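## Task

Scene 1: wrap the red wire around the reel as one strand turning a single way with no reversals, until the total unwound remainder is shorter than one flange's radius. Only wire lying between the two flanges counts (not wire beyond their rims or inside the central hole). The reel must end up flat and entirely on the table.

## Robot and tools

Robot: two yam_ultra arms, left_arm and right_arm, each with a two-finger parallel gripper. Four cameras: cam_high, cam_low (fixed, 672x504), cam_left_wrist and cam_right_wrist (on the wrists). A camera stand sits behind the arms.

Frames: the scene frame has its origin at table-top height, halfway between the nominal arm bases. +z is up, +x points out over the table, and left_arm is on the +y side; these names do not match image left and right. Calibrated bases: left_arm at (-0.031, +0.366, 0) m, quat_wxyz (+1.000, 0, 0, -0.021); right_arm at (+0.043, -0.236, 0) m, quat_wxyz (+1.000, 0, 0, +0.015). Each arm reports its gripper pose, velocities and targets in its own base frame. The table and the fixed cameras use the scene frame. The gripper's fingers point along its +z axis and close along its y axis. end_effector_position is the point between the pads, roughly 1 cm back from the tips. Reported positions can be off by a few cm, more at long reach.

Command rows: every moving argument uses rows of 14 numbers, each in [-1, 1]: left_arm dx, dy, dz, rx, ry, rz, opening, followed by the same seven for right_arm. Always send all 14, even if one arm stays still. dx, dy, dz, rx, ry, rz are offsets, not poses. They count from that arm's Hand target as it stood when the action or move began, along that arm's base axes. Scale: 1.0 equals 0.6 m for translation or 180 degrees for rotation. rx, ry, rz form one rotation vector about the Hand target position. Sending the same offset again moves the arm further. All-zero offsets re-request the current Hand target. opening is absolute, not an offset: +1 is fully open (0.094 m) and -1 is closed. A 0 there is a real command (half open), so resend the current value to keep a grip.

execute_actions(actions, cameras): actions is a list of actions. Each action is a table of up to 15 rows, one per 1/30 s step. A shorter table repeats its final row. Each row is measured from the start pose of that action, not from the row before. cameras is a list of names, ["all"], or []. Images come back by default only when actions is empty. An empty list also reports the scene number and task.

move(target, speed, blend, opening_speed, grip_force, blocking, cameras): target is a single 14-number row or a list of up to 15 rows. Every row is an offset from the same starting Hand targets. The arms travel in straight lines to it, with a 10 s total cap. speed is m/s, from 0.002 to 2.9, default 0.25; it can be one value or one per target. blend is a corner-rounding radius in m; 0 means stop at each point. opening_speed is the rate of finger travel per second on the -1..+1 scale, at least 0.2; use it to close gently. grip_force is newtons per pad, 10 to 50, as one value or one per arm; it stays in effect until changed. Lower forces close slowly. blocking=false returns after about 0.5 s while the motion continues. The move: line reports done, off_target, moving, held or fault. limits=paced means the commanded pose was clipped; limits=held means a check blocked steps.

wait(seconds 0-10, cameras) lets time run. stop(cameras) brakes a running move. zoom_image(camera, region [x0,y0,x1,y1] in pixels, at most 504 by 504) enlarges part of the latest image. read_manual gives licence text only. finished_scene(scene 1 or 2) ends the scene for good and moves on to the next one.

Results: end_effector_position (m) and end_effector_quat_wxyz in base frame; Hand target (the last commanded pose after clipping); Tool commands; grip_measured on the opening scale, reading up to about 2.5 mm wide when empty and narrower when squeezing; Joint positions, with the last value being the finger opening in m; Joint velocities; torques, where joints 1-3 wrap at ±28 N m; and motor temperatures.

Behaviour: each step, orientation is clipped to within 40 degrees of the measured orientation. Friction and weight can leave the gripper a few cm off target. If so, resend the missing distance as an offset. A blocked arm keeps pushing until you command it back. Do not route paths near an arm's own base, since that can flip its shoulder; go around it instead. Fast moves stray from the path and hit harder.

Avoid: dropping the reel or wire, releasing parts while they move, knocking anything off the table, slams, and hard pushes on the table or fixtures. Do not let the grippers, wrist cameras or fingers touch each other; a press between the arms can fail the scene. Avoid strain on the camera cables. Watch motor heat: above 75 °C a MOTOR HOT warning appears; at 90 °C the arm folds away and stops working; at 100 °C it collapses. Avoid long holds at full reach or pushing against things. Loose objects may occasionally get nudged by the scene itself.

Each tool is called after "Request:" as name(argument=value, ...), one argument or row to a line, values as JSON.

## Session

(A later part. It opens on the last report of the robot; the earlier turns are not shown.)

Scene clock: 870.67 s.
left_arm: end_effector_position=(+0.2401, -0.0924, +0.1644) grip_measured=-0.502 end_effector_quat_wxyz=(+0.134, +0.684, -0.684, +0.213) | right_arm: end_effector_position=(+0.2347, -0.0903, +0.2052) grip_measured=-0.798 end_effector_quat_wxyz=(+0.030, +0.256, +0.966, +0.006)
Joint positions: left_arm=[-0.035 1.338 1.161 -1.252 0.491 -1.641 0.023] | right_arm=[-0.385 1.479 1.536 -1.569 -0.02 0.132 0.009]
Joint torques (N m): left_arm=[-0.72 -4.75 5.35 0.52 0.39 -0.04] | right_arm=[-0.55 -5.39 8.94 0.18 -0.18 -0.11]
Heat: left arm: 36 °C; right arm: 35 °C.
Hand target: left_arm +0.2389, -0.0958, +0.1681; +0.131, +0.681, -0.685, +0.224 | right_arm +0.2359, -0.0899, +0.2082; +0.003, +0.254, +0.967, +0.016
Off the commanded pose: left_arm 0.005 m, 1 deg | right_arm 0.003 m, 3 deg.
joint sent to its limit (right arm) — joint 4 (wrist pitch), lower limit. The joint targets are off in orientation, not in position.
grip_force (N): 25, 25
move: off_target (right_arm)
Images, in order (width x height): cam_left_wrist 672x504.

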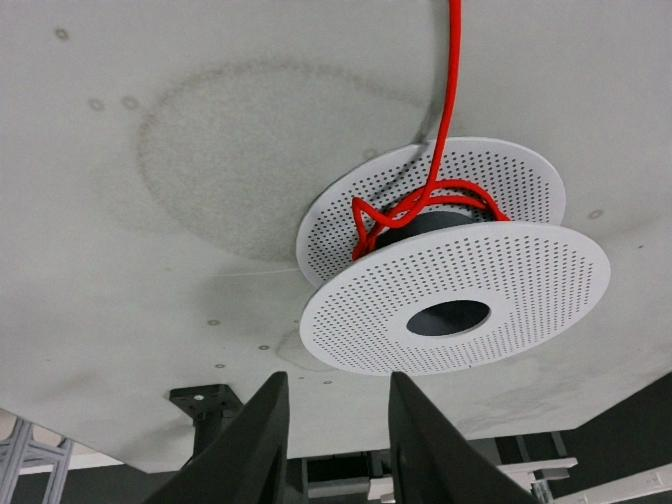

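Request:
move(
  target=[0.14,0.238,-0.163,0.168,0.008,-0.1285,-0.5,0,0,0,0,0,0,-0.8],
  speed=0.2,
  cameras=["cam_left_wrist"],
)

Scene clock: 876.70 s.
left_arm: end_effector_position=(+0.3119, +0.0409, +0.0659) grip_measured=-0.502 end_effector_quat_wxyz=(-0.019, -0.544, +0.839, +0.002) | right_arm: end_effector_position=(+0.2347, -0.0903, +0.2052) grip_measured=-0.798 end_effector_quat_wxyz=(+0.030, +0.256, +0.966, +0.006)
Joint positions: left_arm=[0.134 1.795 1.315 -1.127 0.012 -1.017 0.023] | right_arm=[-0.385 1.479 1.536 -1.569 -0.02 0.132 0.009]
Joint torques (N m): left_arm=[0.58 -5.98 8.24 0.21 -0.16 0.07] | right_arm=[-0.65 -5.34 8.92 0.18 -0.18 -0.12]
Heat: left arm: 36 °C; right arm: 34 °C.
Hand target: left_arm +0.3229, +0.0470, +0.0702; +0.000, -0.544, +0.839, +0.001 | right_arm +0.2359, -0.0899, +0.2082; +0.003, +0.254, +0.967, +0.016
Off the commanded pose: left_arm 0.013 m, 2 deg | right_arm 0.003 m, 3 deg.
joint sent to its limit (right arm) — joint 4 (wrist pitch), lower limit. The joint targets are off in orientation, not in position.
grip_force (N): 25, 25
move: off_target (left_arm, right_arm)
Images, in order (width x height): cam_left_wrist 672x504.

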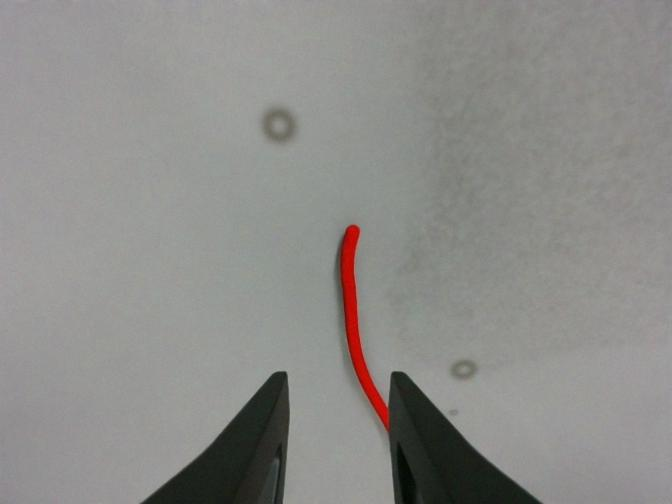

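Request:
move(
  target=[
    [0.0067,-0.003,-0.06,0,0,0,-0.5,0,0,0,0,0,0,-0.8],
    [0.0067,-0.003,-0.103,0,0,0,-0.5,0,0,0,0,0,0,-0.8],
    [0.0067,-0.003,-0.103,0,0,0,-1,0,0,0,0,0,0,-0.8],
  ],
  speed=0.12,
)

Request:
move(
  target=[
    [0.205,-0.125,0.078,0,0,-0.133,-1,0,0,0,0,0,0,-0.8],
    [0.255,-0.402,0.078,0,0,-0.383,-1,0,0,0,0,0,0,-0.8],
  ],
  speed=0.12,
  blend=[0.04,0],
  cameras=["cam_left_wrist","cam_high","cam_low"],
)

Request:
zoom_image(
  camera="cam_high",
  region=[170, 150, 370, 310],
)

Request:
zoom_image(
  camera="cam_low",
  region=[378, 245, 478, 295],
)

Scene clock: 882.23 s.
left_arm: end_effector_position=(+0.3247, +0.0430, +0.0133) grip_measured=-0.932 end_effector_quat_wxyz=(-0.006, -0.544, +0.839, -0.003) | right_arm: end_effector_position=(+0.2347, -0.0903, +0.2052) grip_measured=-0.798 end_effector_quat_wxyz=(+0.030, +0.256, +0.966, +0.006)
Joint positions: left_arm=[0.134 1.882 1.208 -0.904 0.01 -1.017 0.003] | right_arm=[-0.385 1.479 1.536 -1.569 -0.02 0.132 0.009]
Joint torques (N m): left_arm=[-0.01 -6.12 4.71 0.33 -0.12 0] | right_arm=[-0.58 -5.34 8.91 0.19 -0.16 -0.1]
Heat: left arm: 36 °C; right arm: 34 °C.
Hand target: left_arm +0.3269, +0.0452, +0.0085; +0.000, -0.544, +0.839, +0.001 | right_arm +0.2359, -0.0899, +0.2082; +0.003, +0.254, +0.967, +0.016
Off the commanded pose: left_arm 0.006 m, 1 deg | right_arm 0.003 m, 3 deg.
joint sent to its limit (right arm) — joint 4 (wrist pitch), lower limit. The joint targets are off in orientation, not in position.
grip_force (N): 25, 25
move: off_target (right_arm)

Scene clock: 887.83 s.
left_arm: end_effector_position=(+0.4784, -0.1949, +0.0558) grip_measured=-0.935 end_effector_quat_wxyz=(+0.031, +0.020, +0.999, -0.015) | right_arm: end_effector_position=(+0.2347, -0.0903, +0.2052) grip_measured=-0.798 end_effector_quat_wxyz=(+0.030, +0.256, +0.966, +0.006)
Joint positions: left_arm=[-0.386 2.698 2.755 -1.559 0.007 -0.346 0.003] | right_arm=[-0.385 1.479 1.536 -1.569 -0.02 0.132 0.009]
Joint torques (N m): left_arm=[-0.42 -10.71 8.28 0.14 -0.1 0.07] | right_arm=[-0.66 -5.33 8.85 0.19 -0.17 -0.12]
Heat: left arm: 36 °C; right arm: 34 °C.
Hand target: left_arm +0.4798, -0.1960, +0.0552; +0.000, +0.026, +1.000, +0.001 | right_arm +0.2359, -0.0899, +0.2082; +0.003, +0.254, +0.967, +0.016
Off the commanded pose: left_arm 0.002 m, 4 deg | right_arm 0.003 m, 3 deg.
joint sent to its limit (left arm) — joint 4 (wrist pitch), lower limit. The joint targets are off in orientation, not in position.
joint sent to its limit (right arm) — joint 4 (wrist pitch), lower limit. The joint targets are off in orientation, not in position.
grip_force (N): 25, 25
move: off_target (left_arm, right_arm)
Images, in order (width x height): cam_high 672x504, cam_low 672x504, cam_left_wrist 672x504.

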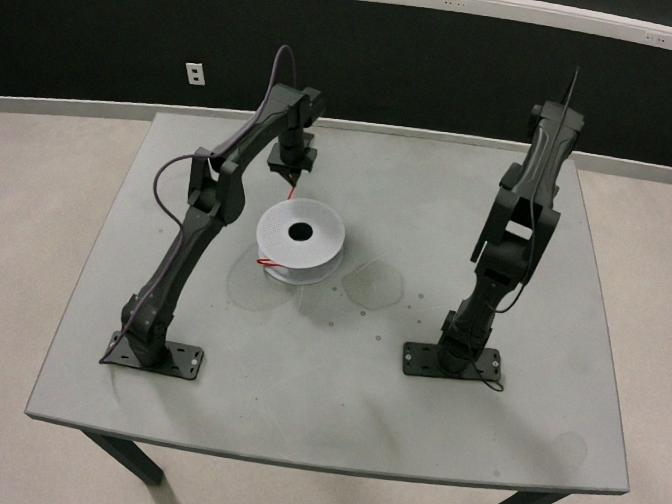

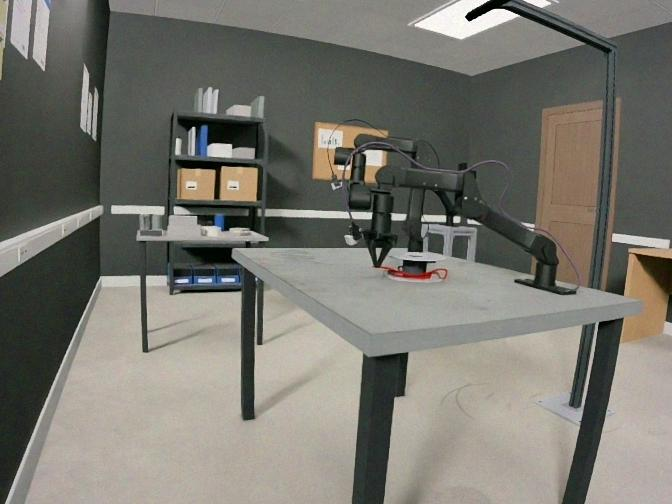

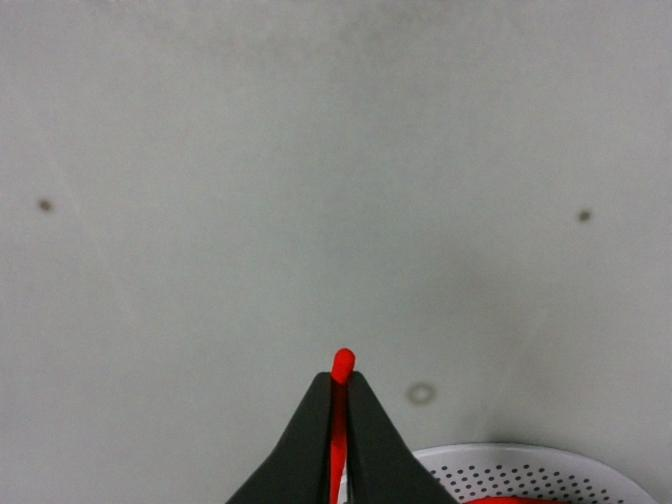

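Scaled by 2.520 from the camera's 672x504 image, which has a finer 960x720 frame.

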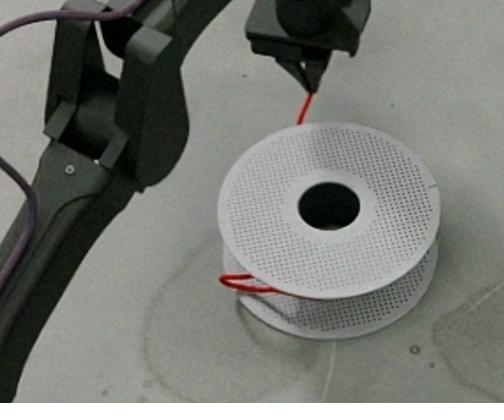

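Scaled by 5.040 from the camera's 672x504 image, which has a finer 960x720 frame.

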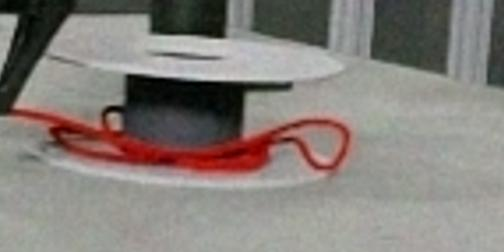

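Request:
move(
  target=[
    [-0.035,-0.2,0,0,0,-0.25,-1,0,0,0,0,0,0,-0.8],
    [-0.15,-0.31,0,0,0,-0.43,-1,0,0,0,0,0,0,-0.8],
  ],
  speed=0.1,
  blend=[0.04,0],
  cameras=["cam_left_wrist","cam_high","cam_low"],
)

Request:
zoom_image(
  camera="cam_high",
  region=[210, 170, 410, 330],
)

Request:
zoom_image(
  camera="cam_low",
  region=[378, 245, 478, 295],
)

Scene clock: 896.60 s.
left_arm: end_effector_position=(+0.3905, -0.3785, +0.0550) grip_measured=-0.935 end_effector_quat_wxyz=(+0.083, +0.638, +0.766, -0.007) | right_arm: end_effector_position=(+0.2347, -0.0903, +0.2052) grip_measured=-0.798 end_effector_quat_wxyz=(+0.030, +0.256, +0.966, +0.006)
Joint positions: left_arm=[-0.771 2.748 2.839 -1.495 0.001 0.617 0.003] | right_arm=[-0.385 1.479 1.536 -1.569 -0.02 0.132 0.009]
Joint torques (N m): left_arm=[-0.47 -11.07 8.36 0.32 -0.03 0.11] | right_arm=[-0.59 -5.35 8.87 0.19 -0.16 -0.1]
Heat: left arm: 37 °C; right arm: 33 °C.
Hand target: left_arm +0.3899, -0.3820, +0.0552; +0.000, +0.645, +0.764, +0.001 | right_arm +0.2359, -0.0899, +0.2082; +0.003, +0.254, +0.967, +0.016
Off the commanded pose: left_arm 0.004 m, 10 deg | right_arm 0.003 m, 3 deg.
elbow stopped short (left arm): the move would have taken joint 3 (elbow) straighter than the controller allows.
joint sent to its limit (right arm) — joint 4 (wrist pitch), lower limit. The joint targets are off in orientation, not in position.
grip_force (N): 25, 25
move: off_target (left_arm, right_arm)
Images, in order (width x height): cam_high 672x504, cam_low 672x504, cam_left_wrist 672x504.

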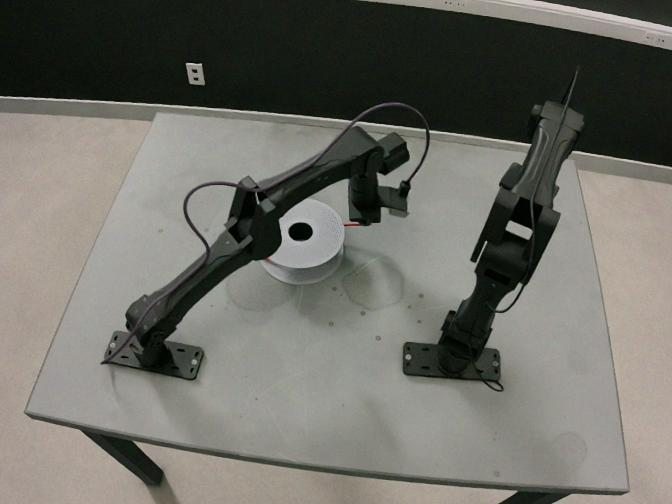

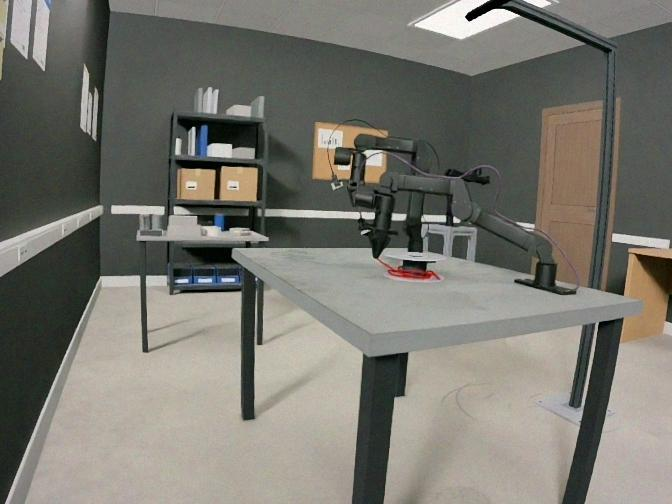

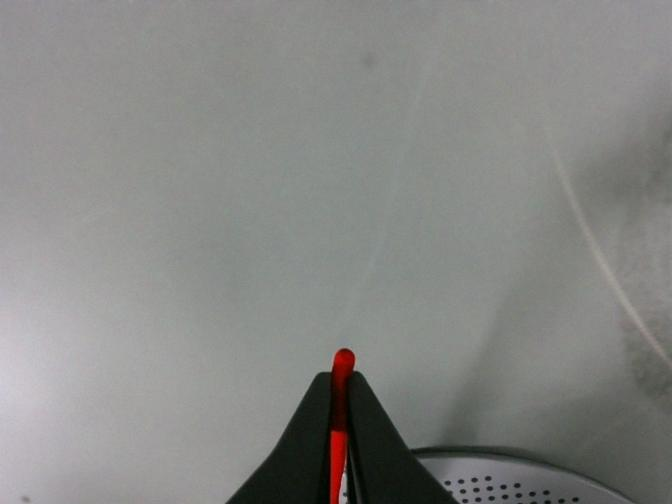

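Scaled by 2.520 from the camera's 672x504 image, which has a finer 960x720 frame.

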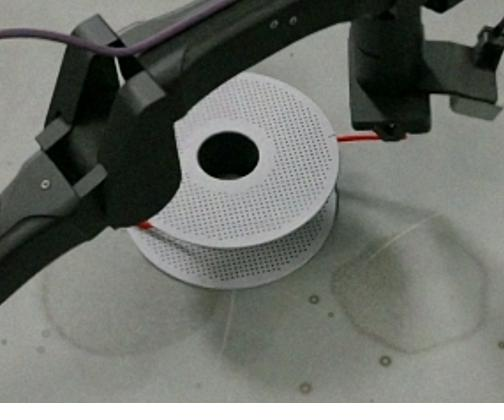

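Scaled by 5.040 from the camera's 672x504 image, which has a finer 960x720 frame.

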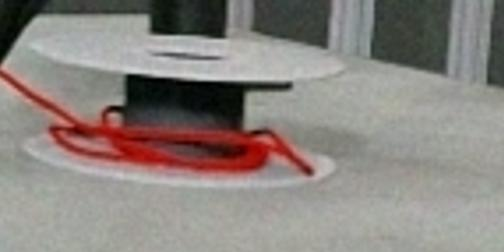

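Request:
move(
  target=[-0.11,-0.02,0,0,0,-0.17,-1,0,0,0,0,0,0,-0.8],
  speed=0.06,
  cameras=["cam_high","cam_low"],
)

Request:
zoom_image(
  camera="cam_high",
  region=[210, 170, 410, 330],
)

Request:
zoom_image(
  camera="cam_low",
  region=[378, 245, 478, 295],
)

Scene clock: 903.13 s.
left_arm: end_effector_position=(+0.3272, -0.3910, +0.0292) grip_measured=-0.935 end_effector_quat_wxyz=(+0.003, +0.819, +0.573, +0.002) | right_arm: end_effector_position=(+0.2347, -0.0903, +0.2052) grip_measured=-0.798 end_effector_quat_wxyz=(+0.030, +0.256, +0.966, +0.006)
Joint positions: left_arm=[-0.877 2.742 2.736 -1.559 -0.003 1.044 0.003] | right_arm=[-0.385 1.479 1.536 -1.569 -0.02 0.132 0.009]
Joint torques (N m): left_arm=[-0.64 -15.99 5.07 0 0.01 0.09] | right_arm=[-0.54 -5.31 8.94 0.2 -0.16 -0.13]
Heat: left arm: 38 °C; right arm: 33 °C.
Hand target: left_arm +0.3240, -0.3940, +0.0553; +0.001, +0.824, +0.567, +0.000 | right_arm +0.2359, -0.0899, +0.2082; +0.003, +0.254, +0.967, +0.016
Off the commanded pose: left_arm 0.026 m, 1 deg | right_arm 0.003 m, 3 deg.
joint sent to its limit (left arm) — joint 4 (wrist pitch), lower limit. The joint targets still meet the commanded pose.
joint sent to its limit (right arm) — joint 4 (wrist pitch), lower limit. The joint targets are off in orientation, not in position.
grip_force (N): 25, 25
move: off_target (left_arm, right_arm)
Images, in order (width x height): cam_high 672x504, cam_low 672x504.

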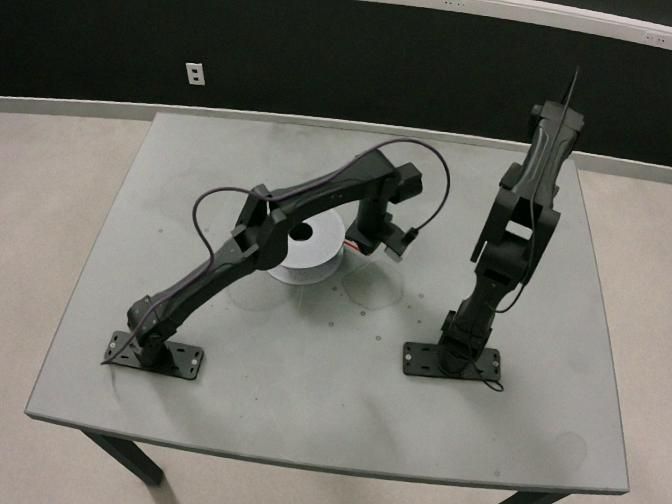

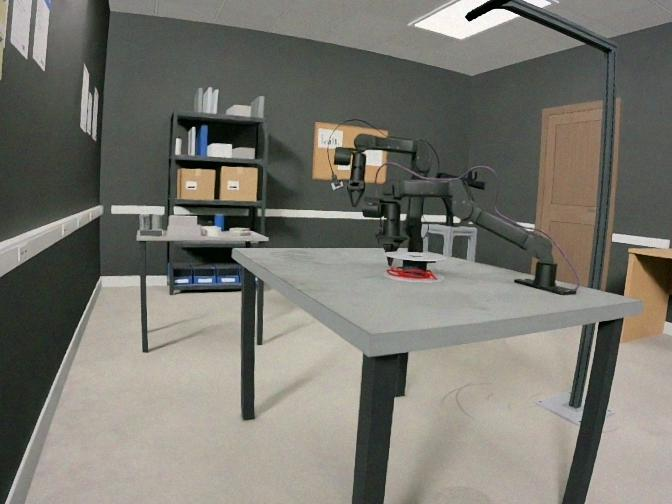

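Scaled by 2.520 from the camera's 672x504 image, which has a finer 960x720 frame.

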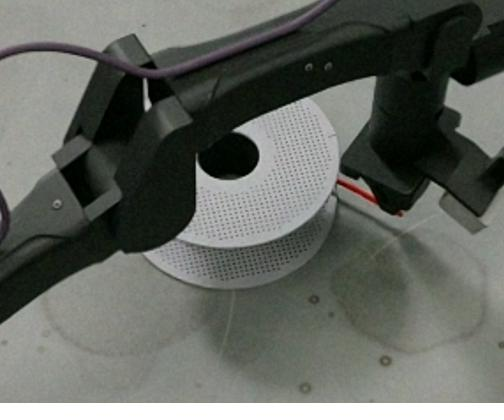

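Scaled by 5.040 from the camera's 672x504 image, which has a finer 960x720 frame.

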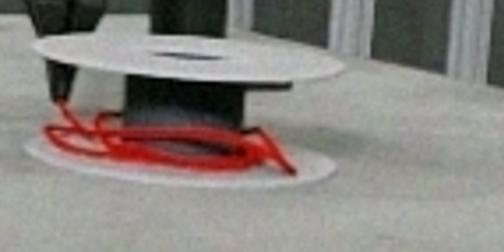

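Request:
move(
  target=[
    [0,0,-0.02,0,0,0,-1,0,0,0,0,0,0,-0.8],
    [0,0,-0.02,0,0,0,-0.6,0,0,0,0,0,0,-0.8],
    [0,0,0.2,0,0,0,-0.6,0,0,0,0,0,0,-0.8],
  ],
  speed=[0.06,0.06,0.15],
  cameras=["cam_left_wrist"],
)

Request:
move(
  target=[-0.1,0.78,0,0,0,0.6,-0.5,0,0,0,0,0,0,-0.8],
  cameras=["cam_low","cam_high"],
  speed=0.3,
)

Request:
zoom_image(
  camera="cam_high",
  region=[220, 170, 420, 330],
)

Request:
zoom_image(
  camera="cam_low",
  region=[378, 245, 478, 295],
)

Scene clock: 907.23 s.
left_arm: end_effector_position=(+0.3293, -0.3935, +0.1545) grip_measured=-0.602 end_effector_quat_wxyz=(+0.123, +0.813, +0.568, +0.012) | right_arm: end_effector_position=(+0.2347, -0.0903, +0.2052) grip_measured=-0.798 end_effector_quat_wxyz=(+0.030, +0.256, +0.966, +0.006)
Joint positions: left_arm=[-0.877 2.476 2.713 -1.559 -0.003 1.045 0.019] | right_arm=[-0.385 1.479 1.536 -1.569 -0.02 0.132 0.009]
Joint torques (N m): left_arm=[-0.65 -13.56 6.09 0.46 0.01 0.07] | right_arm=[-0.58 -5.45 8.85 0.19 -0.18 -0.09]
Heat: left arm: 39 °C; right arm: 33 °C.
Hand target: left_arm +0.3239, -0.3940, +0.1753; +0.001, +0.824, +0.567, +0.000 | right_arm +0.2359, -0.0899, +0.2082; +0.003, +0.254, +0.967, +0.016
Off the commanded pose: left_arm 0.022 m, 14 deg | right_arm 0.003 m, 3 deg.
joint sent to its limit (left arm) — joint 4 (wrist pitch), lower limit. The joint targets are off in orientation, not in position.
joint sent to its limit (right arm) — joint 4 (wrist pitch), lower limit. The joint targets are off in orientation, not in position.
grip_force (N): 25, 25
move: off_target (left_arm, right_arm); target 2's new opening was sent with left_arm's hand 0.015 m and 1 deg from that target
Images, in order (width x height): cam_left_wrist 672x504.

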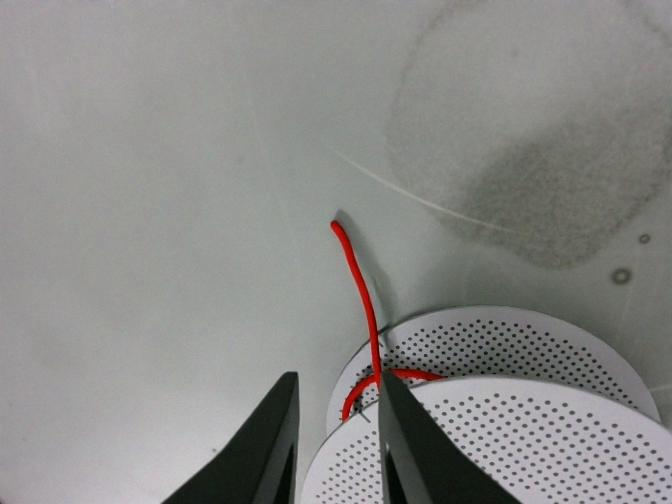

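Scene clock: 911.03 s.
left_arm: end_effector_position=(+0.2609, +0.0734, +0.1699) grip_measured=-0.502 end_effector_quat_wxyz=(-0.005, +0.031, +1.000, +0.002) | right_arm: end_effector_position=(+0.2347, -0.0903, +0.2052) grip_measured=-0.798 end_effector_quat_wxyz=(+0.030, +0.256, +0.966, +0.006)
Joint positions: left_arm=[0.266 1.586 1.496 -1.489 -0.007 0.327 0.023] | right_arm=[-0.385 1.479 1.536 -1.569 -0.02 0.132 0.009]
Joint torques (N m): left_arm=[0.24 -4.4 8.39 0 0.06 -0.06] | right_arm=[-0.59 -5.27 8.85 0.21 -0.17 -0.11]
Heat: left arm: 39 °C; right arm: 33 °C.
Hand target: left_arm +0.2641, +0.0739, +0.1752; +0.000, +0.026, +1.000, +0.001 | right_arm +0.2359, -0.0899, +0.2082; +0.003, +0.254, +0.967, +0.016
Off the commanded pose: left_arm 0.006 m, 1 deg | right_arm 0.003 m, 3 deg.
joint sent to its limit (right arm) — joint 4 (wrist pitch), lower limit. The joint targets are off in orientation, not in position.
grip_force (N): 25, 25
move: off_target (right_arm)
Images, in order (width x height): cam_high 672x504, cam_low 672x504.

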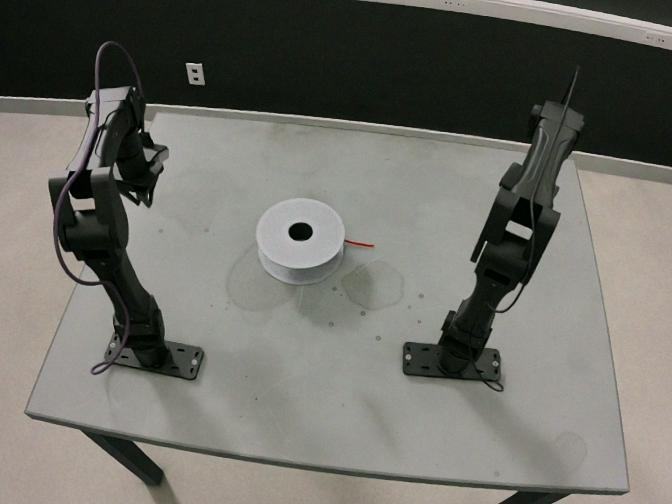

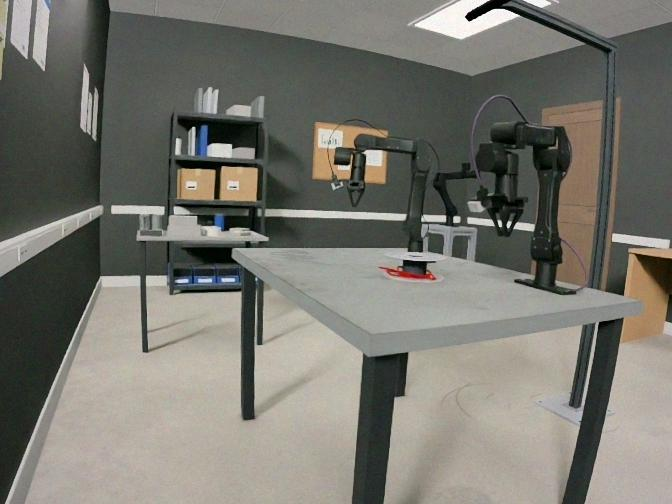

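Scaled by 2.520 from the camera's 672x504 image, which has a finer 960x720 frame.

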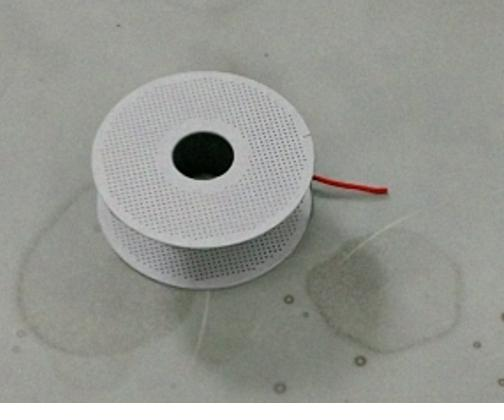

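Scaled by 5.040 from the camera's 672x504 image, which has a finer 960x720 frame.

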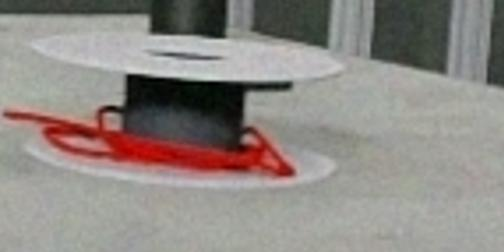

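Request:
move(
  target=[0.118,-0.29,0.01,-0.157,0.068,0.255,-0.5,0,0,0,0,0,0,-0.8],
  cameras=["cam_left_wrist"],
  speed=0.25,
)

Request:
zoom_image(
  camera="cam_left_wrist",
  region=[180, 120, 540, 390],
)

Scene clock: 914.70 s.
left_arm: end_effector_position=(+0.3302, -0.0963, +0.1793) grip_measured=-0.502 end_effector_quat_wxyz=(-0.101, -0.364, +0.897, -0.231) | right_arm: end_effector_position=(+0.2347, -0.0903, +0.2052) grip_measured=-0.798 end_effector_quat_wxyz=(+0.030, +0.256, +0.966, +0.006)
Joint positions: left_arm=[-0.028 1.811 1.697 -1.457 0.51 -0.799 0.023] | right_arm=[-0.385 1.479 1.536 -1.569 -0.02 0.132 0.009]
Joint torques (N m): left_arm=[-0.43 -6.35 6.56 0.29 0.42 -0.04] | right_arm=[-0.54 -5.31 8.92 0.19 -0.17 -0.09]
Heat: left arm: 39 °C; right arm: 33 °C.
Hand target: left_arm +0.3349, -0.1000, +0.1812; -0.097, -0.362, +0.896, -0.239 | right_arm +0.2359, -0.0899, +0.2082; +0.003, +0.254, +0.967, +0.016
Off the commanded pose: left_arm 0.006 m, 1 deg | right_arm 0.003 m, 3 deg.
joint sent to its limit (right arm) — joint 4 (wrist pitch), lower limit. The joint targets are off in orientation, not in position.
grip_force (N): 25, 25
move: off_target (right_arm)
Images, in order (width x height): cam_left_wrist 672x504.

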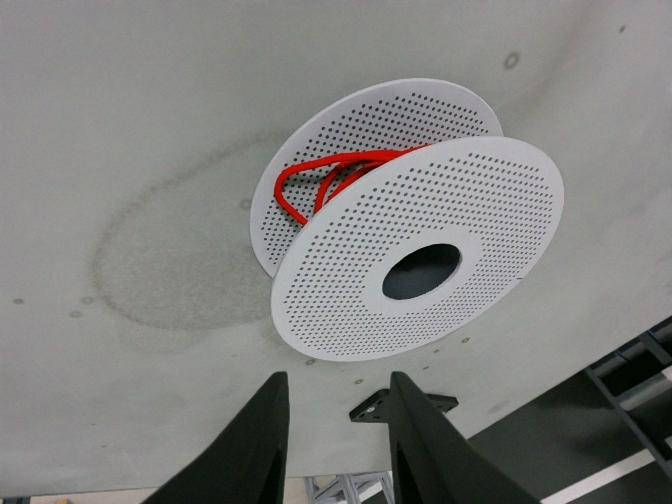

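Scaled by 1.400 from the camera's 672x504 image, which has a finer 960x720 frame.

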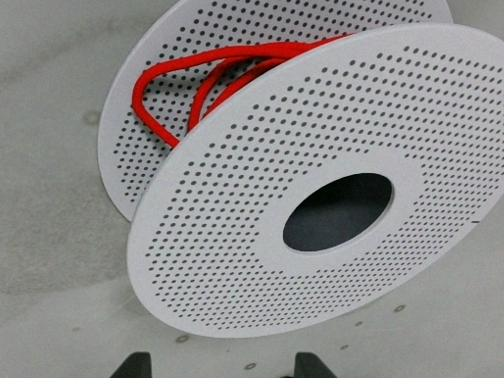

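Request:
move(
  target=[0,0,0,0,0,0,-0.5,-0.01,0.42,-0.05,0.1557,0.0734,-0.274,-0.8],
  cameras=["cam_right_wrist"],
  speed=0.25,
)

Request:
zoom_image(
  camera="cam_right_wrist",
  region=[150, 80, 550, 380],
)

Scene clock: 922.73 s.
left_arm: end_effector_position=(+0.3302, -0.0963, +0.1793) grip_measured=-0.502 end_effector_quat_wxyz=(-0.101, -0.364, +0.896, -0.231) | right_arm: end_effector_position=(+0.2344, +0.1599, +0.1758) grip_measured=-0.798 end_effector_quat_wxyz=(-0.155, +0.624, +0.738, +0.205)
Joint positions: left_arm=[-0.028 1.811 1.697 -1.457 0.51 -0.8 0.023] | right_arm=[0.294 1.402 1.251 -1.228 -0.485 1.746 0.009]
Joint torques (N m): left_arm=[-0.43 -6.35 6.54 0.26 0.43 -0.05] | right_arm=[0.55 -7.97 6.23 0.64 -0.42 0.08]
Heat: left arm: 38 °C; right arm: 33 °C.
Hand target: left_arm +0.3349, -0.1000, +0.1811; -0.097, -0.362, +0.896, -0.239 | right_arm +0.2299, +0.1621, +0.1781; -0.157, +0.623, +0.737, +0.211
Off the commanded pose: left_arm 0.006 m, 1 deg | right_arm 0.005 m, 1 deg.
grip_force (N): 25, 25
move: done
Images, in order (width x height): cam_right_wrist 672x504.

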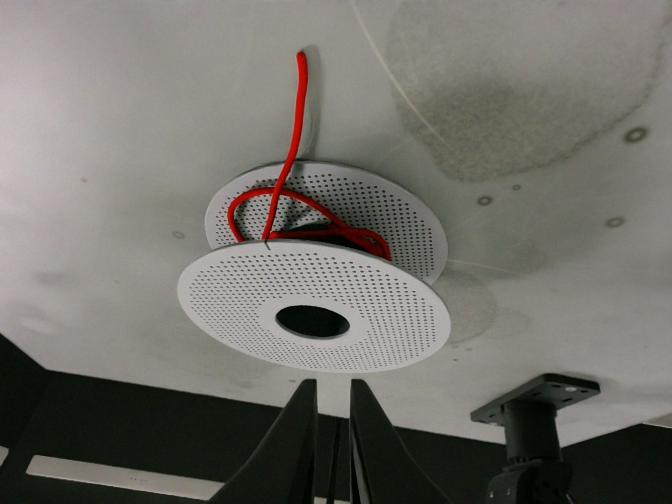

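Scaled by 1.260 from the camera's 672x504 image, which has a finer 960x720 frame.

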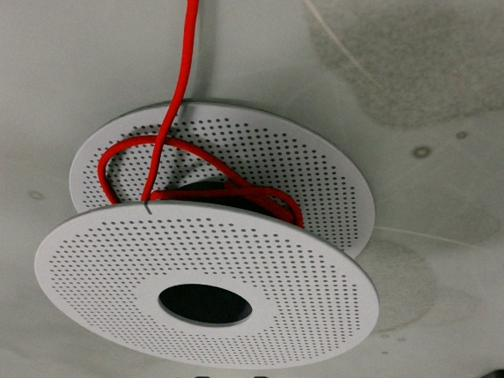

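Request:
zoom_image(
  camera="cam_right_wrist",
  region=[215, 150, 415, 280],
)

Scaled by 2.520 from the camera's 672x504 image, which has a finer 960x720 frame.

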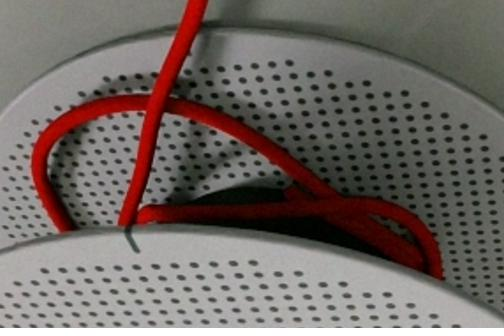

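Request:
finished_scene(
  scene=1,
)

The scene is finished: the task was done.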